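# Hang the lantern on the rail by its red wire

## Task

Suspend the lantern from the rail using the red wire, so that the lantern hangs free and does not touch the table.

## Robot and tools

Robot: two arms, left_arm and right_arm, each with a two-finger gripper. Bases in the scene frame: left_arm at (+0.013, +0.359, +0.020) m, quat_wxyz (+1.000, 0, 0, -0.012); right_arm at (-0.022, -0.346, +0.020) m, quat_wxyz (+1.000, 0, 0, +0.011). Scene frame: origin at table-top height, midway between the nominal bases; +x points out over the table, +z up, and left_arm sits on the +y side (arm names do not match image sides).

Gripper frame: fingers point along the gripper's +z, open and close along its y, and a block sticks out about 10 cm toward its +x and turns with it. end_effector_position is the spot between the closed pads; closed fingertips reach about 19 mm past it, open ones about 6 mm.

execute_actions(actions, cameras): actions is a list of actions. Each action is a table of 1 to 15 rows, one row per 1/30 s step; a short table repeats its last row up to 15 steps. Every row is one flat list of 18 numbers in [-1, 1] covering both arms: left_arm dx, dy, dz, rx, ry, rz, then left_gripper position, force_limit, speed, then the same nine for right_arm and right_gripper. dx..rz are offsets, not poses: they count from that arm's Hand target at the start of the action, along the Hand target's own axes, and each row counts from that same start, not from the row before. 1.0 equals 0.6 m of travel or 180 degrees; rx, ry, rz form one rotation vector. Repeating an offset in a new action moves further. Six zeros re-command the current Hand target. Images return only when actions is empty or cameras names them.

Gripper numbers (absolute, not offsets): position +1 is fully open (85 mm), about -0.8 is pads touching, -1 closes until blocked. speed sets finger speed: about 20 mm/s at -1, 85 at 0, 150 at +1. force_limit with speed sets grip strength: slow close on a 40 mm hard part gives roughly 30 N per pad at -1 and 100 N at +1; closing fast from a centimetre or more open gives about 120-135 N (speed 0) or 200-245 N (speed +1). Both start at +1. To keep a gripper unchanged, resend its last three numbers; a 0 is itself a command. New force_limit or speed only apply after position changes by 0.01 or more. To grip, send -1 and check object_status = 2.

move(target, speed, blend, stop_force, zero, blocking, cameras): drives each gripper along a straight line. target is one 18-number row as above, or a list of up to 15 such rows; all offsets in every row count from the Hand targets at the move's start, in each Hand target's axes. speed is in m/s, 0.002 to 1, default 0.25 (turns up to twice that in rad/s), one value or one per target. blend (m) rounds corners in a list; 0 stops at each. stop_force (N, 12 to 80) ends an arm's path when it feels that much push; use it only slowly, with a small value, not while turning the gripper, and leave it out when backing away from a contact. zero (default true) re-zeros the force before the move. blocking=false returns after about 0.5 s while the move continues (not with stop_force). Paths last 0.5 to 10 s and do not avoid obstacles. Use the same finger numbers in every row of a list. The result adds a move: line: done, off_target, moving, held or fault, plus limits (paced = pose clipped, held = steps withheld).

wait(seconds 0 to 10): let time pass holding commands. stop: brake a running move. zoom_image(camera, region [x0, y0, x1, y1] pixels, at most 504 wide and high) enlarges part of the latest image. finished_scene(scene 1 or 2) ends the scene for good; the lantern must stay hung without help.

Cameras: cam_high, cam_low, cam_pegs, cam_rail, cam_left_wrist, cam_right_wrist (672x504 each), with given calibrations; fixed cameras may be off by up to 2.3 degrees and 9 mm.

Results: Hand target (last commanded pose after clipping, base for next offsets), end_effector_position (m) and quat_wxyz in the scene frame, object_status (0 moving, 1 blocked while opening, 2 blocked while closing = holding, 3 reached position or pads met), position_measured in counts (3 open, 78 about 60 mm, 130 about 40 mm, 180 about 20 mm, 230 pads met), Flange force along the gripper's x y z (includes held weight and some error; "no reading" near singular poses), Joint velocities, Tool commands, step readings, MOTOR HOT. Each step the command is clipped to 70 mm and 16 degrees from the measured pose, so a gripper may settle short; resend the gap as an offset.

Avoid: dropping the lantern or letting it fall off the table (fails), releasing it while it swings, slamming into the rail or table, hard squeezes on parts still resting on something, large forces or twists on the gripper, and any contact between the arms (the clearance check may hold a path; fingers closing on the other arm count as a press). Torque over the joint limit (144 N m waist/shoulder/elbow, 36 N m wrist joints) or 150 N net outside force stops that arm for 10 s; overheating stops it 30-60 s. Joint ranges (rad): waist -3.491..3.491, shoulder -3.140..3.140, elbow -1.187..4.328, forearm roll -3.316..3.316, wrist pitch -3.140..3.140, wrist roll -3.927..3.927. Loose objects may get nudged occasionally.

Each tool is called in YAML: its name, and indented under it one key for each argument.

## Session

execute_actions:
  actions: []

zoom_image:
  camera: "cam_high"
  region: [150, 150, 400, 450]

zoom_image:
  camera: "cam_pegs"
  region: [180, 120, 620, 400]

Scene clock: 0.00 s.
left_arm: end_effector_position=(+0.6391, -0.0396, +0.1165) position_measured=3 object_status=3 end_effector_quat_wxyz=(-0.326, -0.485, +0.729, -0.358) | right_arm: end_effector_position=(+0.6416, -0.2408, +0.3892) position_measured=3 object_status=3 end_effector_quat_wxyz=(-0.081, -0.535, +0.834, -0.105)
Joint positions: left_arm=[-0.096 0.776 0.005 1.131 -1.212 0.627] | right_arm=[0.43 0.879 1.344 0.274 -2.157 0.827]
Joint velocities: within noise
Flange force (N): no reading
Hand target: left_arm +0.6391, -0.0396, +0.1165; -0.326, -0.485, +0.729, -0.358 | right_arm +0.6416, -0.2408, +0.3892; -0.081, -0.535, +0.834, -0.105
Tool commands: left_gripper/position=+1.0 left_gripper/force_limit=+1.0 left_gripper/speed=+1.0 right_gripper/position=+1.0 right_gripper/force_limit=+1.0 right_gripper/speed=+1.0
camera_calibration:
cam_left_wrist: T_world_to_cam=[[-0.932998, 0.297554, -0.202425, 0.635192], [0.359151, 0.734031, -0.576376, -0.118429], [-0.0229172, -0.610459, -0.791716, 0.210962], [0, 0, 0, 1]] pos_world=[0.640001, 0.0267099, 0.227341]
cam_right_wrist: T_world_to_cam=[[-0.917891, 0.392632, -0.057587, 0.715694], [0.385985, 0.917048, 0.100193, -0.0507016], [0.0921491, 0.0697386, -0.9933, 0.478591], [0, 0, 0, 1]] pos_world=[0.632397, -0.267885, 0.521679]

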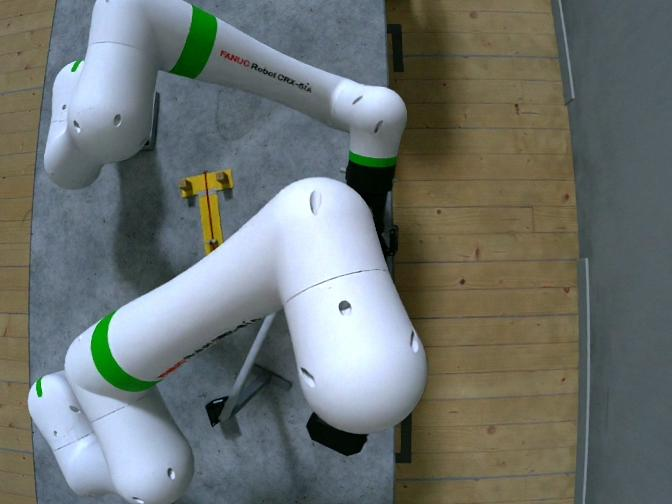

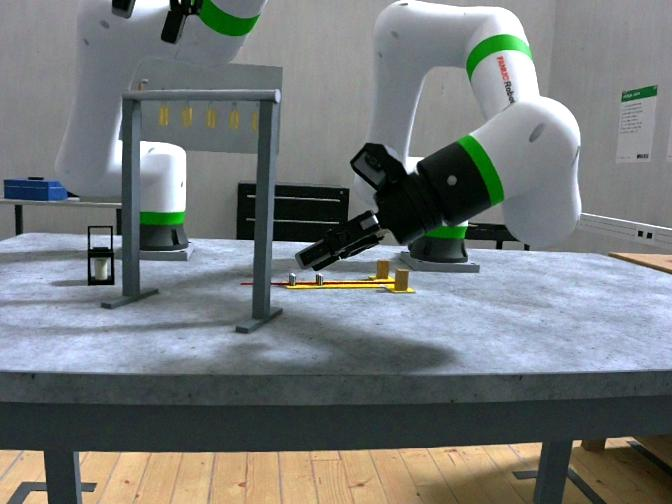

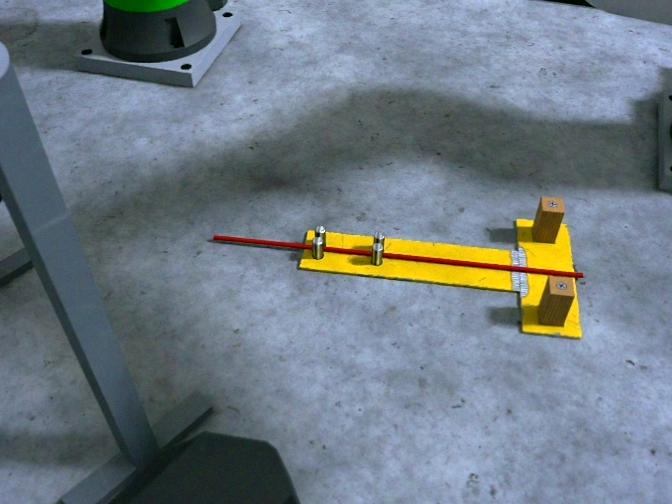

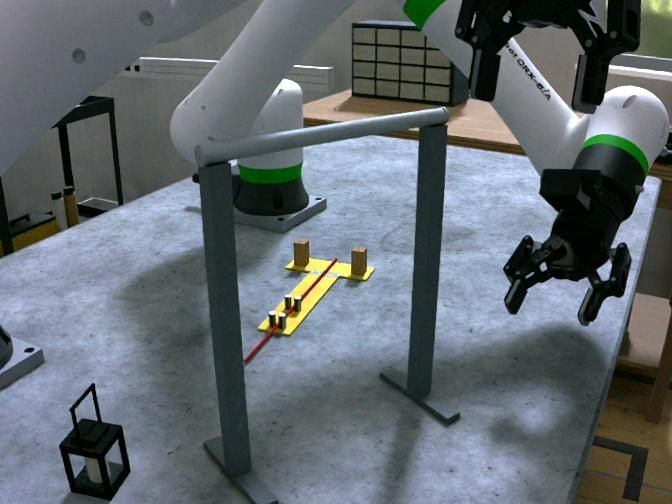

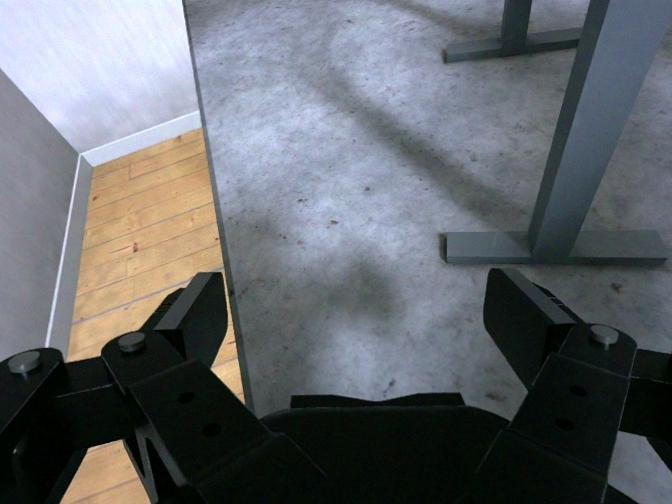

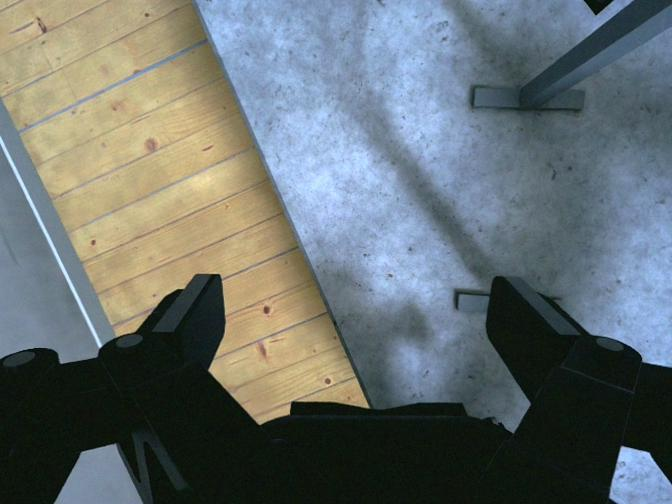

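Scaled by 1.680 from the camera's 672x504 image, which has a finer 960x720 frame.

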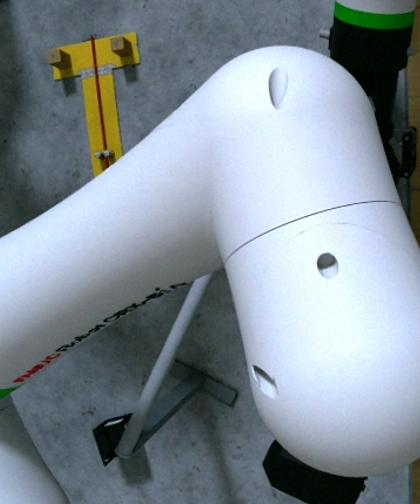

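Scaled by 1.145 from the camera's 672x504 image, which has a finer 960x720 frame.

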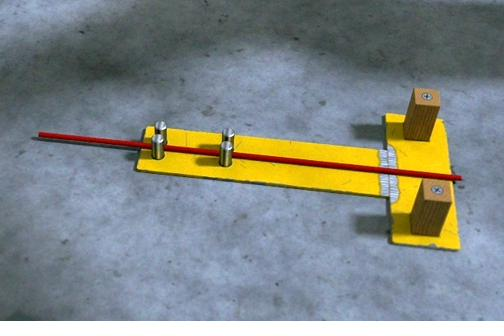

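move:
  target: [-0.019,0.252,-0.5045,0,0,0,1,1,1,0.062,-0.022,-0.241,0,0,0,1,1,1]
  cameras: ["cam_high","cam_rail"]

Scene clock: 30.03 s.
left_arm: end_effector_position=(+0.5393, +0.2607, +0.2367) position_measured=3 object_status=3 end_effector_quat_wxyz=(-0.326, -0.484, +0.729, -0.358) | right_arm: end_effector_position=(+0.6403, -0.2412, +0.5379) position_measured=3 object_status=3 end_effector_quat_wxyz=(+0.068, -0.547, +0.809, -0.203)
Joint positions: left_arm=[0.463 0.448 -0.165 0.785 -1.651 0.505] | right_arm=[0.497 0.733 1.407 0.444 -2.026 0.912]
Flange force (N): left_arm=[5.0 3.6 6.2] | right_arm=no reading
Hand target: left_arm +0.5393, +0.2607, +0.2367; -0.326, -0.485, +0.729, -0.358 | right_arm +0.6415, -0.2408, +0.5391; -0.047, -0.540, +0.831, -0.128
Off the commanded pose: left_arm 0.000 m, 0 deg | right_arm 0.002 m, 21 deg; orientation clipped.
elbow stopped short (right arm): the move would have taken joint 3 (elbow) straighter than the controller allows.
elbow read too straight (right arm): the controller reads joint 3 (elbow) straighter than it allows; while it does, the hand can move without a command.
move: off_target (right_arm); limits=paced
Images, in order (width x height): cam_high 672x504, cam_rail 672x504.

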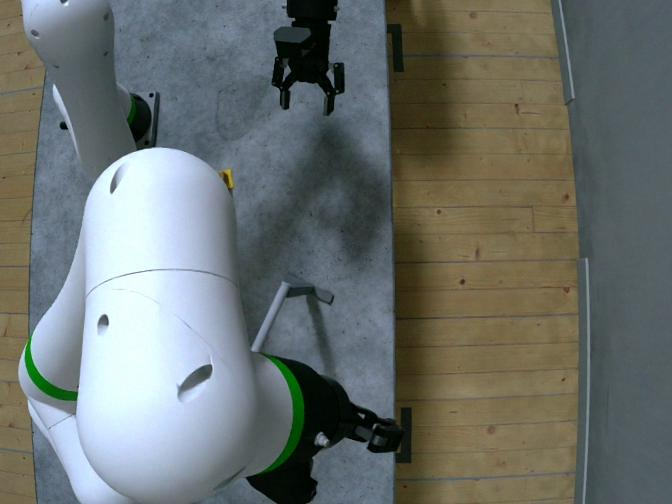

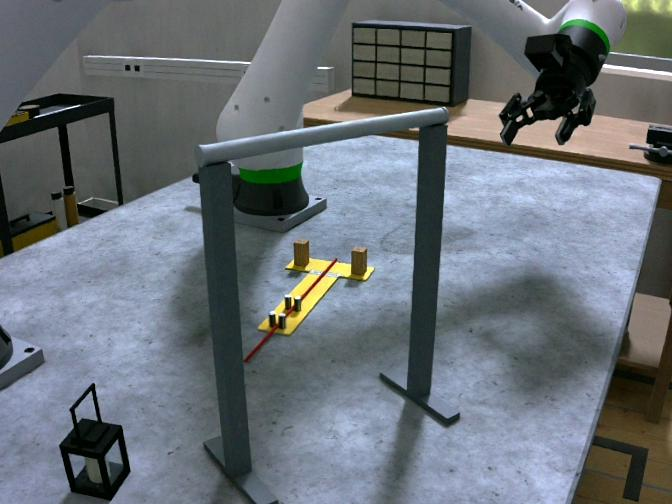

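move:
  target:
    - [0,0,0,0,0,0,0.26,-1,0,0.245,0.338,0.034,-0.03,-0.01,0.12,-0.85,-1,0]
    - [0.104,0.5215,0.074,-0.421,-0.014,0.733,0.26,-1,0,0.199,0.6975,0.083,-0.0864,-0.0317,0.365,-0.85,-1,0]
  blend: 0.03
  cameras: ["all"]

Scene clock: 53.77 s.
left_arm: end_effector_position=(+0.2199, +0.2798, +0.1999) position_measured=96 object_status=3 end_effector_quat_wxyz=(+0.001, +0.648, +0.761, +0.000) | right_arm: end_effector_position=(+0.2149, -0.1984, +0.4492) position_measured=232 object_status=3 end_effector_quat_wxyz=(+0.000, +0.001, +1.000, +0.000)
Joint positions: left_arm=[0.29 -0.658 -0.698 0.001 -1.531 -1.676] | right_arm=[1.02 -0.367 0.049 0 -1.987 -1.045]
Flange force (N): left_arm=[-10.1 -0.3 2.3] | right_arm=[1.5 -0.3 4.4]
Hand target: left_arm +0.2199, +0.2798, +0.1999; +0.001, +0.648, +0.761, +0.000 | right_arm +0.2149, -0.1985, +0.4492; +0.000, +0.001, +1.000, +0.000
Off the commanded pose: left_arm 0.000 m, 0 deg | right_arm 0.000 m, 0 deg.
move: done; blend cut to 0 m at target 1
camera_calibration:
cam_left_wrist: T_world_to_cam=[[0.988571, 0.149047, 0.0226322, -0.26002], [0.131349, -0.925234, 0.355934, 0.173727], [0.0739909, -0.348893, -0.934237, 0.396441], [0, 0, 0, 1]] pos_world=[0.204896, 0.337809, 0.314419]
cam_right_wrist: T_world_to_cam=[[-0.0195234, 0.999456, 0.0265654, 0.200426], [0.938205, 0.00913131, 0.345959, -0.340107], [0.345529, 0.0316781, -0.937873, 0.487586], [0, 0, 0, 1]] pos_world=[0.154528, -0.212657, 0.569632]

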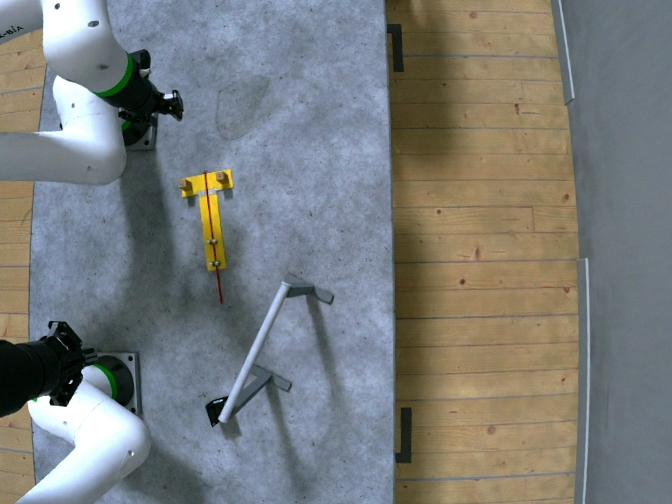

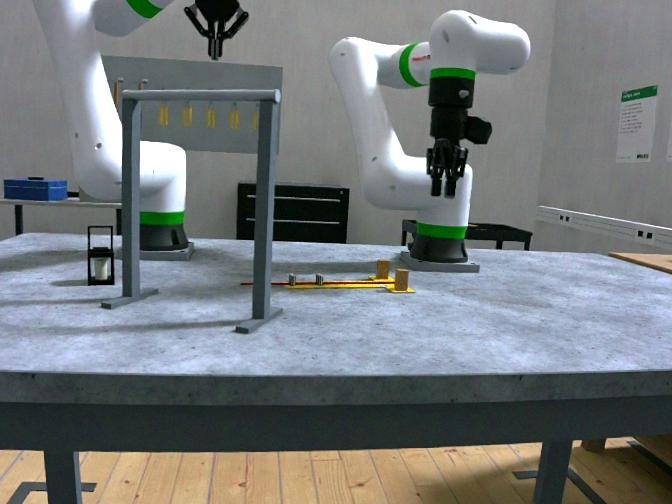

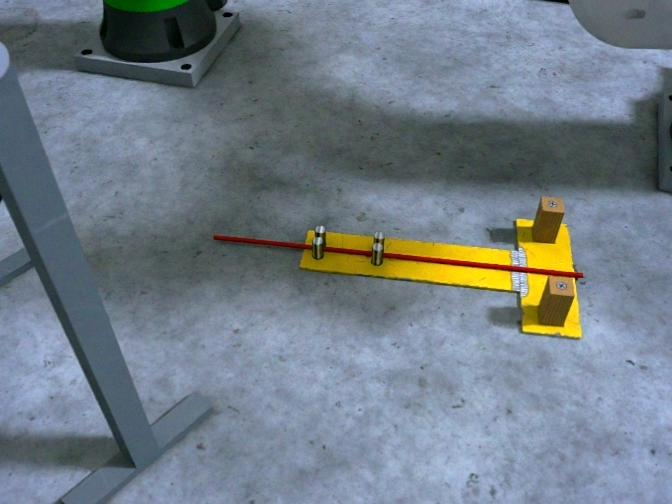

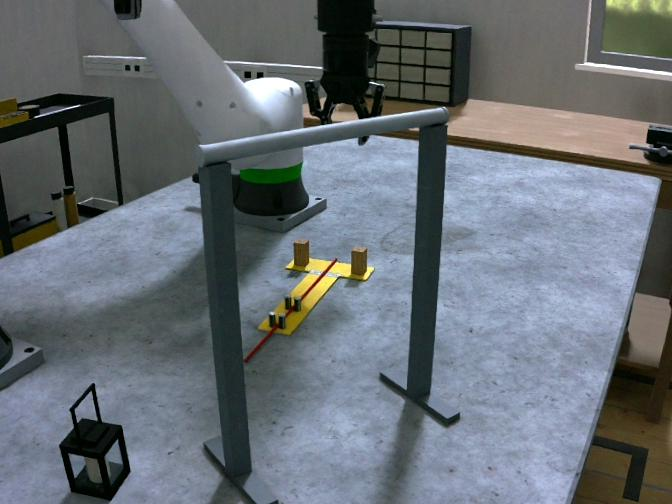

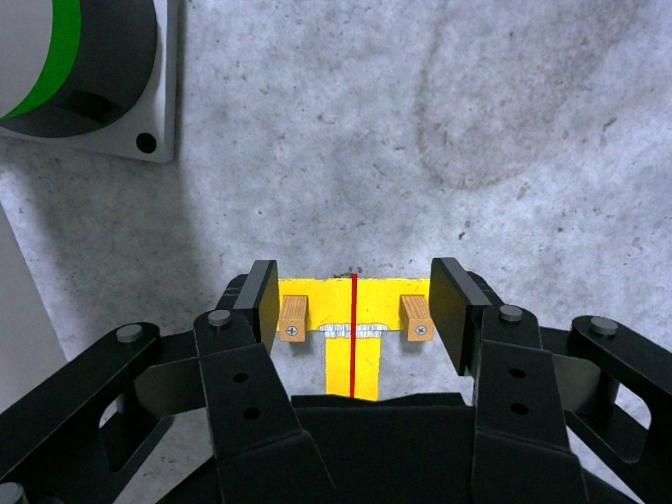

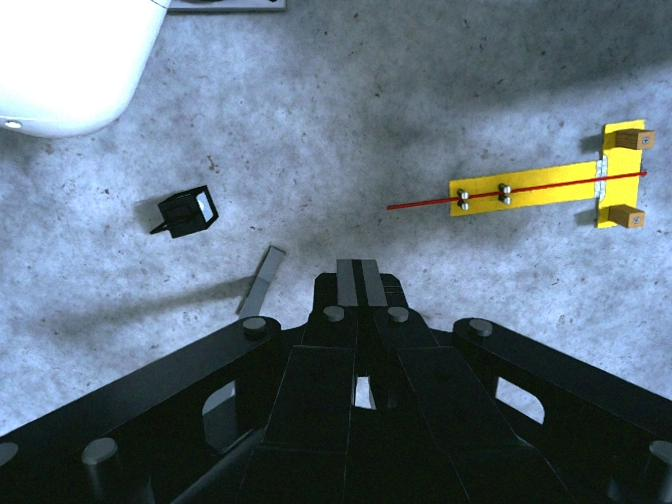

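move:
  target:
    - [-0.172,-0.062,0.13,0,0,0,0.26,-1,0,-0.1,0.1,0.25,0,0,-0.02,-0.85,-1,0]
    - [-0.172,-0.062,0.272,0,0,0,0.26,-1,0,-0.217,0.196,0.582,0,0,-0.051,-0.85,-1,0]
  speed: 0.15
  cameras: ["cam_pegs","cam_left_wrist","cam_right_wrist"]

Scene clock: 71.20 s.
left_arm: end_effector_position=(+0.1996, +0.1718, +0.0369) position_measured=96 object_status=3 end_effector_quat_wxyz=(+0.001, +0.648, +0.761, +0.000) | right_arm: end_effector_position=(+0.3454, -0.0812, +0.1001) position_measured=232 object_status=3 end_effector_quat_wxyz=(+0.000, -0.079, +0.997, +0.000)
Joint positions: left_arm=[-0.246 -0.303 -0.916 0.002 -0.958 -1.142] | right_arm=[0.893 0.128 -0.354 0 -1.089 -0.758]
Flange force (N): left_arm=[-4.3 -6.1 0.9] | right_arm=[1.2 -0.2 2.7]
Hand target: left_arm +0.1996, +0.1718, +0.0369; +0.001, +0.648, +0.761, +0.000 | right_arm +0.3454, -0.0811, +0.1000; +0.000, -0.079, +0.997, +0.000
Off the commanded pose: left_arm 0.000 m, 0 deg | right_arm 0.000 m, 0 deg.
move: done
camera_calibration:
cam_left_wrist: T_world_to_cam=[[0.988577, 0.148991, 0.022759, -0.220272], [0.131252, -0.925244, 0.355944, 0.134491], [0.0740902, -0.348891, -0.93423, 0.207955], [0, 0, 0, 1]] pos_world=[0.184696, 0.229809, 0.151419]
cam_right_wrist: T_world_to_cam=[[-0.178682, 0.983551, 0.026449, 0.148762], [0.924686, 0.158681, 0.346086, -0.326084], [0.336197, 0.0862966, -0.93783, 0.119014], [0, 0, 0, 1]] pos_world=[0.288094, -0.104842, 0.220533]
Images, in order (width x height): cam_pegs 672x504, cam_left_wrist 672x504, cam_right_wrist 672x504.

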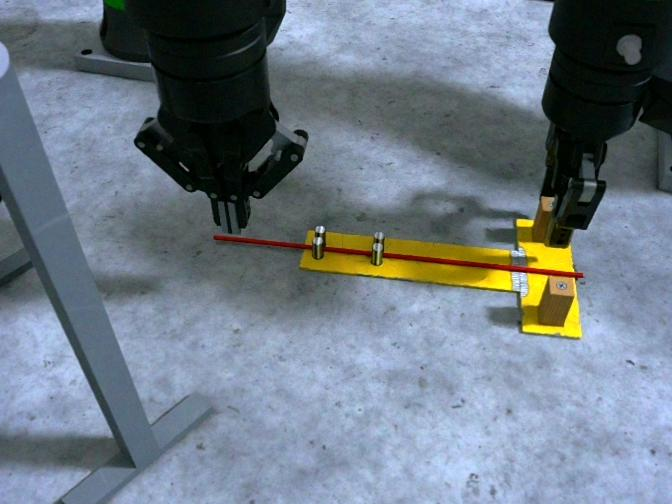

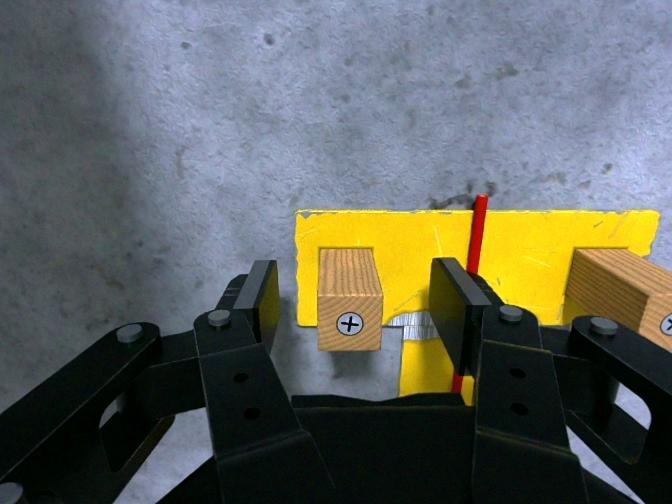

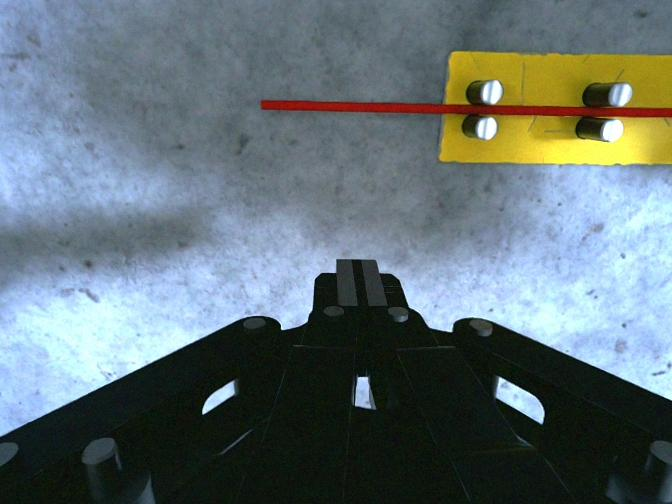

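move:
  target: [0,0,0,0,0,0,-1,0.6,-1,0.0417,0.01,0,0,0,0,-0.85,-1,0]

move:
  target:
    - [0,0,-0.0025,0,0,0,-1,0.6,-1,0,0,0.13,0,0,0,-0.85,-1,0]
    - [0,0,-0.0025,0,0,0,-1,0.6,-1,0.05,0,0.13,0,0,0,-0.85,-1,0]
    - [0,0,-0.0025,0,0,0,-1,0.6,-1,0.0833,0.005,0.13,0,0,0,-0.85,-1,0]
  speed: [0.06,0.02,0.02]
  cameras: ["cam_pegs","cam_right_wrist"]

Scene clock: 84.50 s.
left_arm: end_effector_position=(+0.1996, +0.1718, +0.0369) position_measured=183 object_status=0 end_effector_quat_wxyz=(+0.001, +0.648, +0.761, +0.000) | right_arm: end_effector_position=(+0.3198, -0.0792, +0.1000) position_measured=232 object_status=3 end_effector_quat_wxyz=(+0.000, -0.079, +0.997, +0.000)
Joint positions: left_arm=[-0.246 -0.303 -0.916 0.002 -0.958 -1.142] | right_arm=[0.945 0.081 -0.406 0 -1.083 -0.81]
Flange force (N): left_arm=[8.2 -11.9 -39.3] | right_arm=[2.0 -0.7 2.9]
Hand target: left_arm +0.1996, +0.1718, +0.0369; +0.001, +0.648, +0.761, +0.000 | right_arm +0.3198, -0.0792, +0.1000; +0.000, -0.079, +0.997, +0.000
Off the commanded pose: left_arm 0.000 m, 0 deg | right_arm 0.000 m, 0 deg.
move: done

Scene clock: 89.00 s.
left_arm: end_effector_position=(+0.1996, +0.1718, +0.0384) position_measured=183 object_status=2 end_effector_quat_wxyz=(+0.001, +0.648, +0.761, +0.000) | right_arm: end_effector_position=(+0.2700, -0.0841, +0.0220) position_measured=232 object_status=3 end_effector_quat_wxyz=(+0.000, -0.079, +0.997, +0.000)
Joint positions: left_arm=[-0.246 -0.307 -0.914 0.001 -0.963 -1.142] | right_arm=[1.047 0.102 -0.602 0 -0.866 -0.912]
Flange force (N): left_arm=[-2.9 -9.7 2.0] | right_arm=[-3.4 -0.5 0.2]
Hand target: left_arm +0.1996, +0.1718, +0.0384; +0.001, +0.648, +0.761, +0.000 | right_arm +0.2700, -0.0841, +0.0220; +0.000, -0.079, +0.997, +0.000
Off the commanded pose: left_arm 0.000 m, 0 deg | right_arm 0.000 m, 0 deg.
move: done
camera_calibration:
cam_right_wrist: T_world_to_cam=[[-0.178687, 0.98355, 0.0264658, 0.140206], [0.924717, 0.158688, 0.346, -0.228867], [0.336108, 0.0862989, -0.937861, 0.0713918], [0, 0, 0, 1]] pos_world=[0.212695, -0.107742, 0.142433]
Images, in order (width x height): cam_pegs 672x504, cam_right_wrist 672x504.

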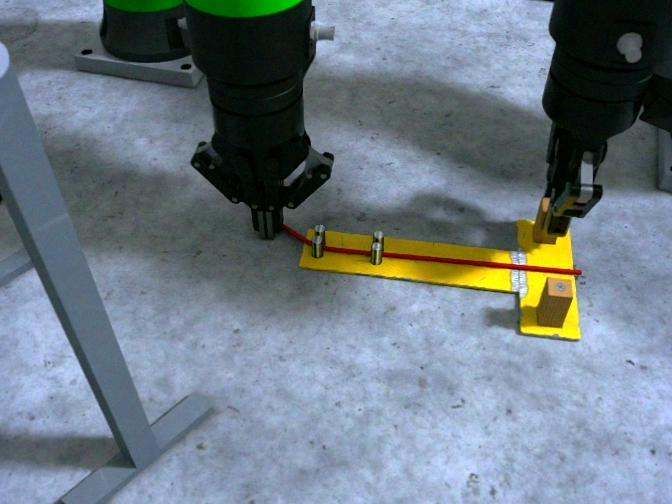

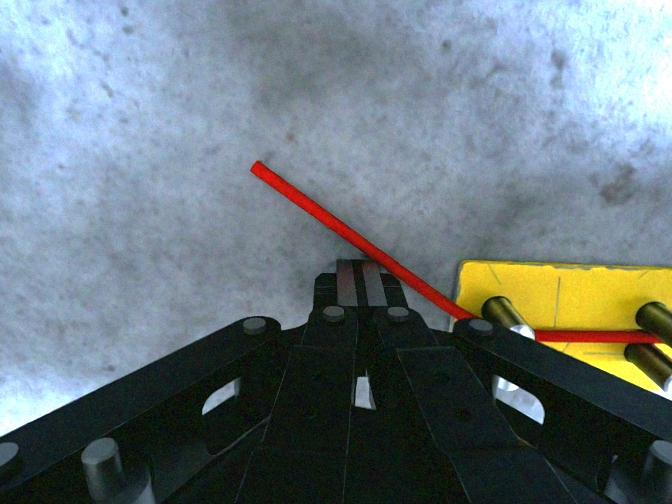

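move:
  target:
    - [0,0,0,0,0,0,-1,0.6,-1,0.035,0.025,0,0,0,0,-0.85,-1,0]
    - [0,0,0,0,0,0,-1,0.6,-1,0.0617,0.079,0,0,0,0,-0.85,-1,0]
    - [0,0,0,0,0,0,-1,0.6,-1,0.0583,0.1117,0,0,0,0,-0.85,-1,0]
    - [0,0,0,0,0,0,-1,0.6,-1,0.0425,0.141,0,0,0,0,-0.85,-1,0]
  speed: 0.03
  blend: 0.004

move:
  target:
    - [0,0,0,0,0,0,-1,0.6,-1,0.08,-0.03,0,0,0,0,-0.85,-1,0]
    - [0,0,0,0,0,0,-1,0.6,-1,0.08,-0.1,-0.2,0,0,0,-0.85,-1,0]
  speed: 0.1
  cameras: ["cam_pegs","cam_right_wrist","cam_high"]

zoom_image:
  camera: "cam_high"
  region: [150, 150, 350, 430]

Scene clock: 99.47 s.
left_arm: end_effector_position=(+0.1996, +0.1718, +0.0384) position_measured=183 object_status=2 end_effector_quat_wxyz=(+0.001, +0.648, +0.761, +0.000) | right_arm: end_effector_position=(+0.2315, -0.0045, +0.0220) position_measured=232 object_status=3 end_effector_quat_wxyz=(+0.000, -0.079, +0.997, +0.000)
Joint positions: left_arm=[-0.246 -0.307 -0.914 0.001 -0.963 -1.142] | right_arm=[1.221 0.179 -0.512 0 -0.879 -1.086]
Flange force (N): left_arm=[2.0 -4.4 2.3] | right_arm=[5.5 -6.9 -3.7]
Hand target: left_arm +0.1996, +0.1718, +0.0384; +0.001, +0.648, +0.761, +0.000 | right_arm +0.2315, -0.0045, +0.0220; +0.000, -0.079, +0.997, +0.000
Off the commanded pose: left_arm 0.000 m, 0 deg | right_arm 0.000 m, 0 deg.
move: done

Scene clock: 101.77 s.
left_arm: end_effector_position=(+0.1996, +0.1718, +0.0384) position_measured=183 object_status=2 end_effector_quat_wxyz=(+0.001, +0.648, +0.761, +0.000) | right_arm: end_effector_position=(+0.1935, -0.0713, +0.1420) position_measured=232 object_status=3 end_effector_quat_wxyz=(+0.000, -0.079, +0.997, +0.000)
Joint positions: left_arm=[-0.246 -0.307 -0.914 0.001 -0.963 -1.142] | right_arm=[1.266 -0.192 -0.557 0 -1.207 -1.13]
Flange force (N): left_arm=[-4.2 -5.9 2.8] | right_arm=[1.8 -1.6 3.3]
Hand target: left_arm +0.1996, +0.1718, +0.0384; +0.001, +0.648, +0.761, +0.000 | right_arm +0.1935, -0.0713, +0.1420; +0.000, -0.079, +0.997, +0.000
Off the commanded pose: left_arm 0.000 m, 0 deg | right_arm 0.000 m, 0 deg.
move: done
camera_calibration:
cam_right_wrist: T_world_to_cam=[[-0.178741, 0.983544, 0.0263222, 0.110913], [0.924674, 0.15878, 0.346072, -0.201666], [0.336198, 0.0861968, -0.937838, 0.208524], [0, 0, 0, 1]] pos_world=[0.136194, -0.0950413, 0.262434]
Images, in order (width x height): cam_high 672x504, cam_pegs 672x504, cam_right_wrist 672x504.

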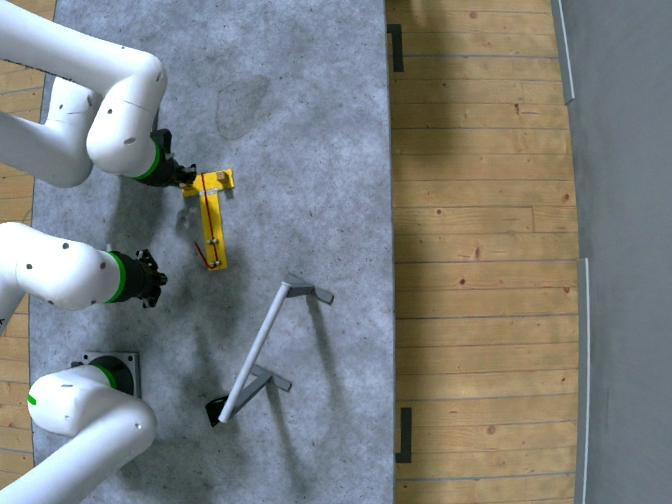

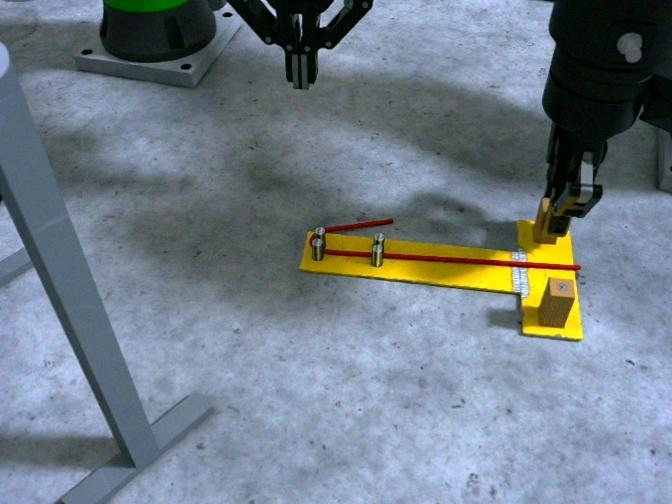

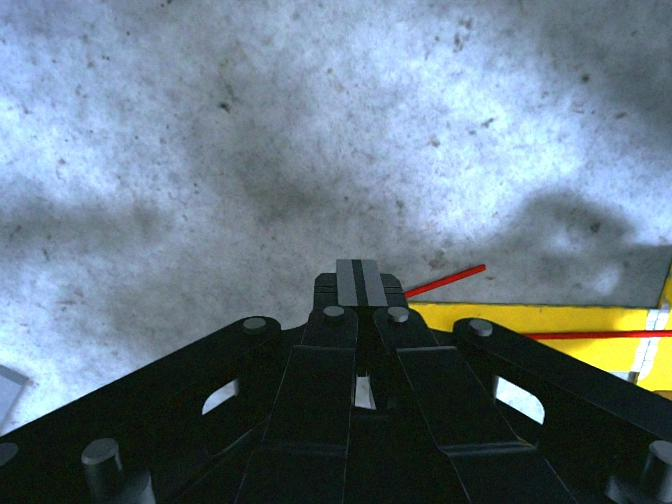

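Scaled by 1.800 from the camera's 672x504 image, which has a finer 960x720 frame.

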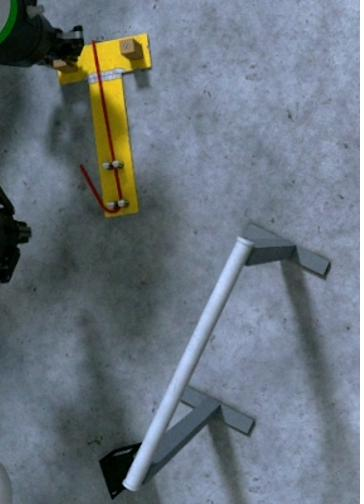

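move:
  target:
    - [0,0,0,0,0,0,0.2,0.6,-1,0,0,0,0,0,0,-0.16,-1,0]
    - [0,0,-0.2,0,0,0,0.2,0.6,-1,0,0,0,0,0,0,-0.16,-1,0]
    - [0.25,0,-0.27,0,0,0,0.2,0.6,-1,0,0,0,0,0,0,-0.16,-1,0]
  speed: [0.1,0.12,0.25]

move:
  target: [0,0,0,0,0,0,0.2,0.6,-1,-0.154,0.2133,0.06,0,0,-0.5,-0.16,0.6,-1]
  speed: 0.2
  cameras: ["cam_right_wrist","cam_high"]

Scene clock: 115.57 s.
left_arm: end_effector_position=(+0.1774, +0.3041, +0.1933) position_measured=104 object_status=3 end_effector_quat_wxyz=(-0.024, +0.644, +0.765, +0.014) | right_arm: end_effector_position=(+0.1935, -0.0713, +0.1420) position_measured=149 object_status=3 end_effector_quat_wxyz=(+0.000, -0.079, +0.997, +0.000)
Joint positions: left_arm=[0.412 -0.817 -0.755 -0.055 -1.63 -1.79] | right_arm=[1.266 -0.192 -0.557 0 -1.207 -1.13]
Flange force (N): left_arm=no reading | right_arm=[1.4 -1.2 3.4]
Hand target: left_arm +0.1774, +0.3041, +0.1933; -0.024, +0.644, +0.765, +0.014 (not the last commanded pose) | right_arm +0.1935, -0.0713, +0.1420; +0.000, -0.079, +0.997, +0.000
Off the commanded pose: left_arm 0.017 m, 3 deg | right_arm 0.000 m, 0 deg.
move: held (left_arm; a check stopped the path); limits=held
pose unreachable (left arm): on one or more control steps of this call, first in action 0 (counted from 0), this arm could not follow its commanded pose, so it was not sent that pose on those steps. It may still have moved: this result reports where it is.
cause: moving toward the commanded pose would bring two parts of the arm too close to each other (its gripper and another part of the arm, with joints 3 (elbow) to 6 (wrist roll) between them, 10 mm apart when it was first held).

Scene clock: 119.90 s.
left_arm: end_effector_position=(+0.1774, +0.3041, +0.1933) position_measured=104 object_status=3 end_effector_quat_wxyz=(-0.024, +0.644, +0.765, +0.014) | right_arm: end_effector_position=(+0.2646, +0.0696, +0.1060) position_measured=149 object_status=3 end_effector_quat_wxyz=(+0.000, +0.761, -0.649, +0.000)
Joint positions: left_arm=[0.412 -0.817 -0.755 -0.055 -1.63 -1.79] | right_arm=[1.205 0.243 -0.2 0 -1.127 0.5]
Flange force (N): left_arm=no reading | right_arm=[1.4 1.9 3.2]
Hand target: left_arm +0.1774, +0.3041, +0.1933; -0.024, +0.644, +0.765, +0.014 | right_arm +0.2646, +0.0696, +0.1060; +0.000, +0.761, -0.649, +0.000
Off the commanded pose: left_arm 0.000 m, 0 deg | right_arm 0.000 m, 0 deg.
move: done
camera_calibration:
cam_right_wrist: T_world_to_cam=[[-0.983561, -0.178666, 0.0261947, 0.279765], [-0.158783, 0.924795, 0.34575, -0.0439272], [-0.0859985, 0.335907, -0.937961, 0.233138], [0, 0, 0, 1]] pos_world=[0.288241, 0.0122955, 0.226534]
Images, in order (width x height): cam_high 672x504, cam_right_wrist 672x504.

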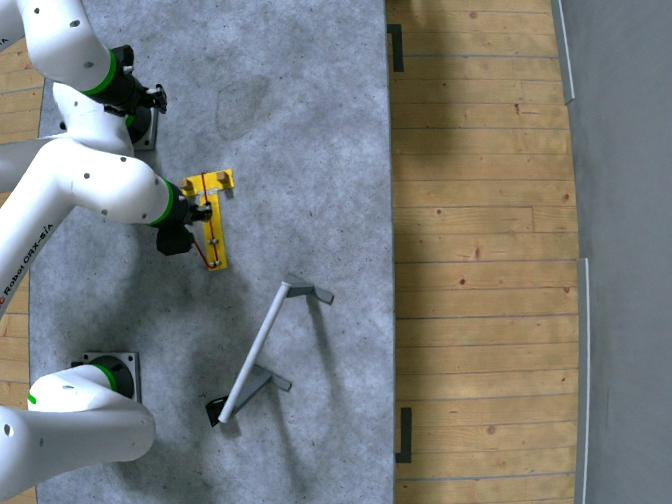

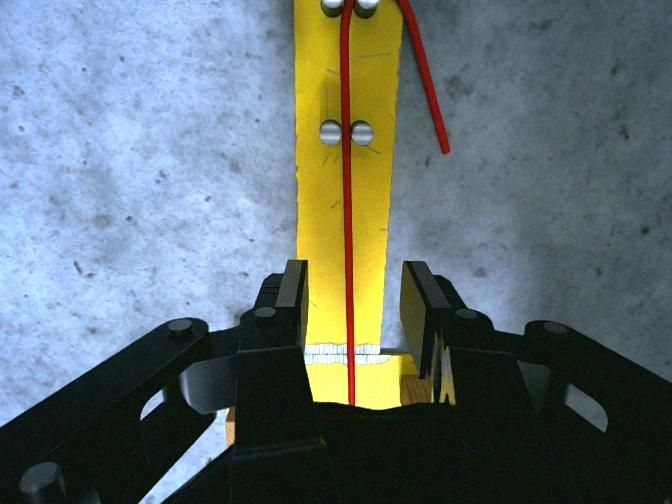

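move:
  target:
    - [0,0,0,0,0,0,0.2,0.6,-1,0,0,0.1353,0,0,0,-0.16,0.6,-1]
    - [0,0,0,0,0,0,0.2,0.6,-1,0,0,0.1353,0,0,0,-1,0.6,-1]
  speed: 0.06

move:
  target: [0,0,0,0,0,0,0.2,0.6,-1,0,0,-0.25,0,0,0,-1,0.6,-1]
  speed: 0.08
  cameras: ["cam_right_wrist","cam_pegs"]

Scene clock: 127.07 s.
left_arm: end_effector_position=(+0.1774, +0.3041, +0.1933) position_measured=104 object_status=3 end_effector_quat_wxyz=(-0.024, +0.644, +0.765, +0.014) | right_arm: end_effector_position=(+0.2646, +0.0696, +0.0248) position_measured=228 object_status=0 end_effector_quat_wxyz=(+0.000, +0.761, -0.649, +0.000)
Joint positions: left_arm=[0.412 -0.817 -0.755 -0.055 -1.63 -1.79] | right_arm=[1.205 0.348 -0.282 0 -0.941 0.5]
Flange force (N): left_arm=no reading | right_arm=[0.3 0.5 2.5]
Hand target: left_arm +0.1774, +0.3041, +0.1933; -0.024, +0.644, +0.765, +0.014 | right_arm +0.2646, +0.0696, +0.0248; +0.000, +0.761, -0.649, +0.000
Off the commanded pose: left_arm 0.000 m, 0 deg | right_arm 0.000 m, 0 deg.
move: done

Scene clock: 129.27 s.
left_arm: end_effector_position=(+0.1774, +0.3041, +0.1933) position_measured=104 object_status=3 end_effector_quat_wxyz=(-0.024, +0.644, +0.765, +0.014) | right_arm: end_effector_position=(+0.2646, +0.0696, +0.1748) position_measured=228 object_status=2 end_effector_quat_wxyz=(+0.000, +0.761, -0.649, +0.000)
Joint positions: left_arm=[0.412 -0.817 -0.755 -0.055 -1.63 -1.79] | right_arm=[1.205 0.183 -0.102 0 -1.285 0.5]
Flange force (N): left_arm=no reading | right_arm=[1.8 1.9 3.6]
Hand target: left_arm +0.1774, +0.3041, +0.1933; -0.024, +0.644, +0.765, +0.014 | right_arm +0.2646, +0.0696, +0.1748; +0.000, +0.761, -0.649, +0.000
Off the commanded pose: left_arm 0.000 m, 0 deg | right_arm 0.000 m, 0 deg.
move: done
camera_calibration:
cam_right_wrist: T_world_to_cam=[[-0.983568, -0.178636, 0.0261196, 0.277986], [-0.158789, 0.924832, 0.345648, -0.0676838], [-0.0859015, 0.335821, -0.938001, 0.297655], [0, 0, 0, 1]] pos_world=[0.28824, 0.0122958, 0.295334]
Images, in order (width x height): cam_pegs 672x504, cam_right_wrist 672x504.

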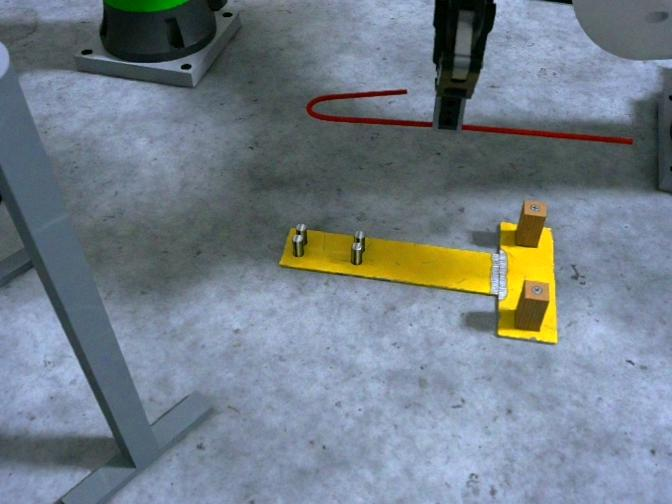

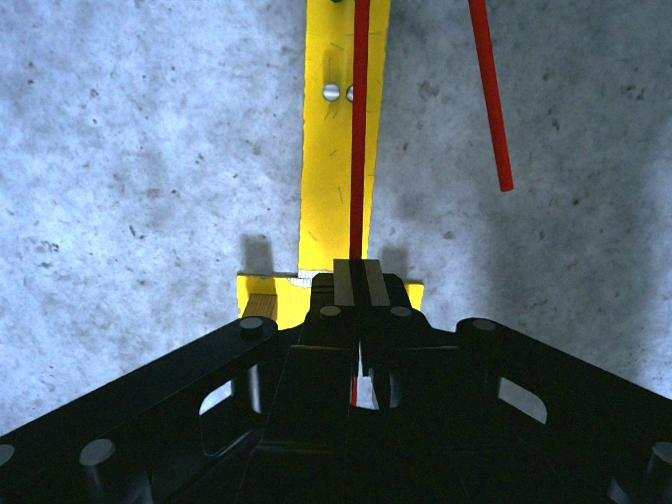

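move:
  target:
    - [0,0,0,0,0,0,0.26,0.6,-1,0.313,-0.0908,0,0,0,0,-1,0.6,-1]
    - [-0.2606,0.0037,0.122,-0.003,-0.0174,0.0036,0.26,0.6,-1,0.313,-0.0908,0,0,0,0,-1,0.6,-1]
  speed: 0.15
  cameras: ["cam_right_wrist","cam_pegs","cam_left_wrist"]

Scene clock: 146.87 s.
left_arm: end_effector_position=(+0.2048, +0.1544, +0.1117) position_measured=96 object_status=3 end_effector_quat_wxyz=(+0.000, +0.648, +0.761, +0.000) | right_arm: end_effector_position=(+0.3479, -0.1073, +0.1749) position_measured=228 object_status=2 end_effector_quat_wxyz=(+0.000, +0.761, -0.649, +0.000)
Joint positions: left_arm=[-0.31 -0.375 -0.762 0 -1.183 -1.077] | right_arm=[0.85 0.023 -0.279 0 -1.269 0.856]
Flange force (N): left_arm=[-2.3 -5.9 0.8] | right_arm=[0.4 1.9 3.5]
Hand target: left_arm +0.2048, +0.1544, +0.1117; +0.000, +0.648, +0.761, +0.000 | right_arm +0.3479, -0.1073, +0.1749; +0.000, +0.761, -0.649, +0.000
Off the commanded pose: left_arm 0.000 m, 0 deg | right_arm 0.000 m, 0 deg.
move: done
camera_calibration:
cam_left_wrist: T_world_to_cam=[[0.98859, 0.148872, 0.0229552, -0.224432], [0.131148, -0.92563, 0.354977, 0.0912896], [0.0740941, -0.347916, -0.934593, 0.271319], [0, 0, 0, 1]] pos_world=[0.189796, 0.212308, 0.226319]
cam_right_wrist: T_world_to_cam=[[-0.98356, -0.178671, 0.0262115, 0.328281], [-0.158789, 0.924826, 0.345663, 0.109141], [-0.0860008, 0.335818, -0.937993, 0.364251], [0, 0, 0, 1]] pos_world=[0.371541, -0.164604, 0.295334]
Images, in order (width x height): cam_pegs 672x504, cam_left_wrist 672x504, cam_right_wrist 672x504.

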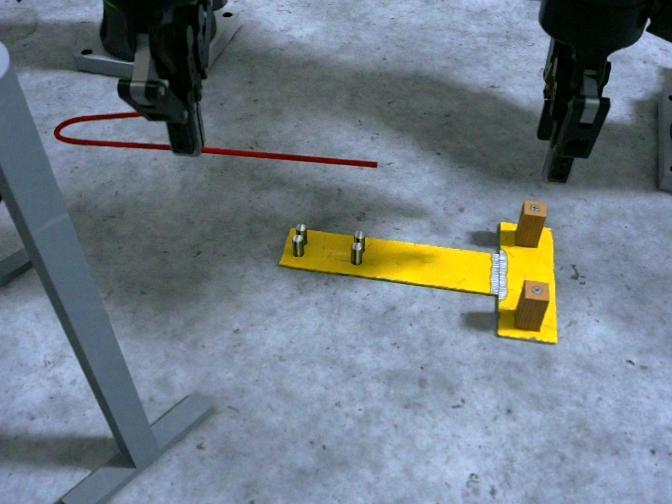

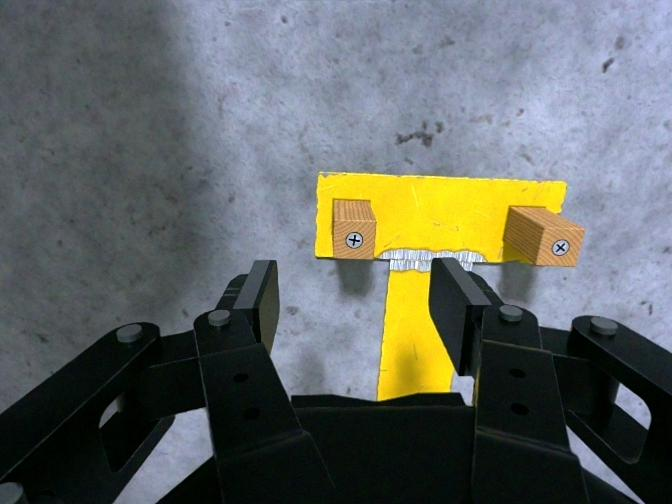

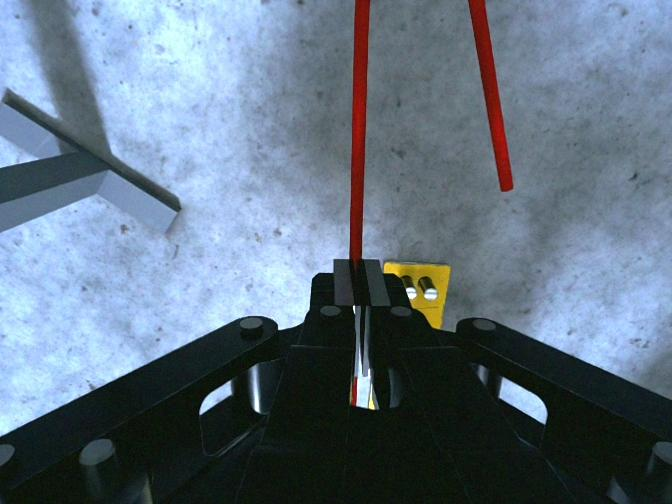

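move:
  target:
    - [-0.003,0.0045,0.1245,0,0,0,0.26,0.6,-1,0.0017,0.0267,0.15,0,0,0,-1,0.6,-1]
    - [-0.003,0.0045,0.1245,0,0,0,-1,0.6,-1,0.0017,0.0267,0.15,0,0,0,-1,0.6,-1]
  speed: 0.08

move:
  target:
    - [0,0,-0.0035,0,0,0,-1,0.6,-1,0,0,0.095,0,0,0,-1,0.6,-1]
    - [0,0,-0.0035,0,0,0,-1,0.6,-1,0,0.03,0.095,0,0,0,-1,0.6,-1]
  speed: 0.05
  cameras: ["cam_pegs"]

zoom_image:
  camera: "cam_pegs"
  region: [130, 150, 470, 350]

Scene clock: 163.00 s.
left_arm: end_effector_position=(+0.2078, +0.1530, +0.0370) position_measured=182 object_status=0 end_effector_quat_wxyz=(+0.000, +0.648, +0.761, +0.000) | right_arm: end_effector_position=(+0.3323, -0.1108, +0.0849) position_measured=228 object_status=2 end_effector_quat_wxyz=(+0.000, +0.761, -0.649, +0.000)
Joint positions: left_arm=[-0.311 -0.234 -0.867 0 -0.937 -1.075] | right_arm=[0.874 0.08 -0.448 0 -1.043 0.832]
Flange force (N): left_arm=[5.8 -10.1 -37.1] | right_arm=[0.6 2.0 3.0]
Hand target: left_arm +0.2078, +0.1530, +0.0370; +0.000, +0.648, +0.761, +0.000 | right_arm +0.3323, -0.1108, +0.0849; +0.000, +0.761, -0.649, +0.000
Off the commanded pose: left_arm 0.000 m, 0 deg | right_arm 0.000 m, 0 deg.
move: done

Scene clock: 165.17 s.
left_arm: end_effector_position=(+0.2078, +0.1530, +0.0391) position_measured=182 object_status=2 end_effector_quat_wxyz=(+0.000, +0.648, +0.761, +0.000) | right_arm: end_effector_position=(+0.3145, -0.1136, +0.0278) position_measured=228 object_status=2 end_effector_quat_wxyz=(+0.000, +0.761, -0.649, +0.000)
Joint positions: left_arm=[-0.311 -0.239 -0.865 0 -0.944 -1.075] | right_arm=[0.905 0.131 -0.552 0 -0.888 0.8]
Flange force (N): left_arm=[-2.4 -6.3 2.5] | right_arm=[0.6 1.3 2.8]
Hand target: left_arm +0.2078, +0.1530, +0.0391; +0.000, +0.648, +0.761, +0.000 | right_arm +0.3145, -0.1137, +0.0278; +0.000, +0.761, -0.649, +0.000
Off the commanded pose: left_arm 0.000 m, 0 deg | right_arm 0.000 m, 0 deg.
move: done
Images, in order (width x height): cam_pegs 672x504.

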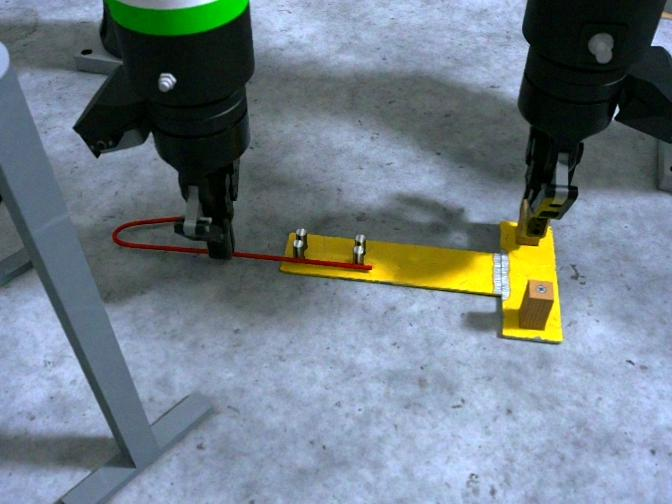

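Scaled by 1.482 from the camera's 672x504 image, which has a finer 960x720 frame.

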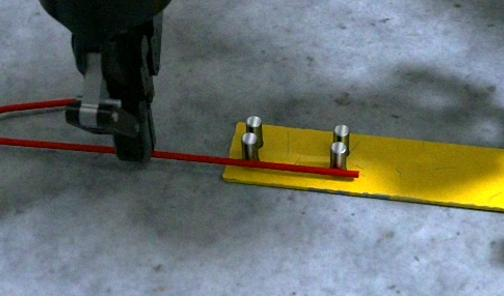

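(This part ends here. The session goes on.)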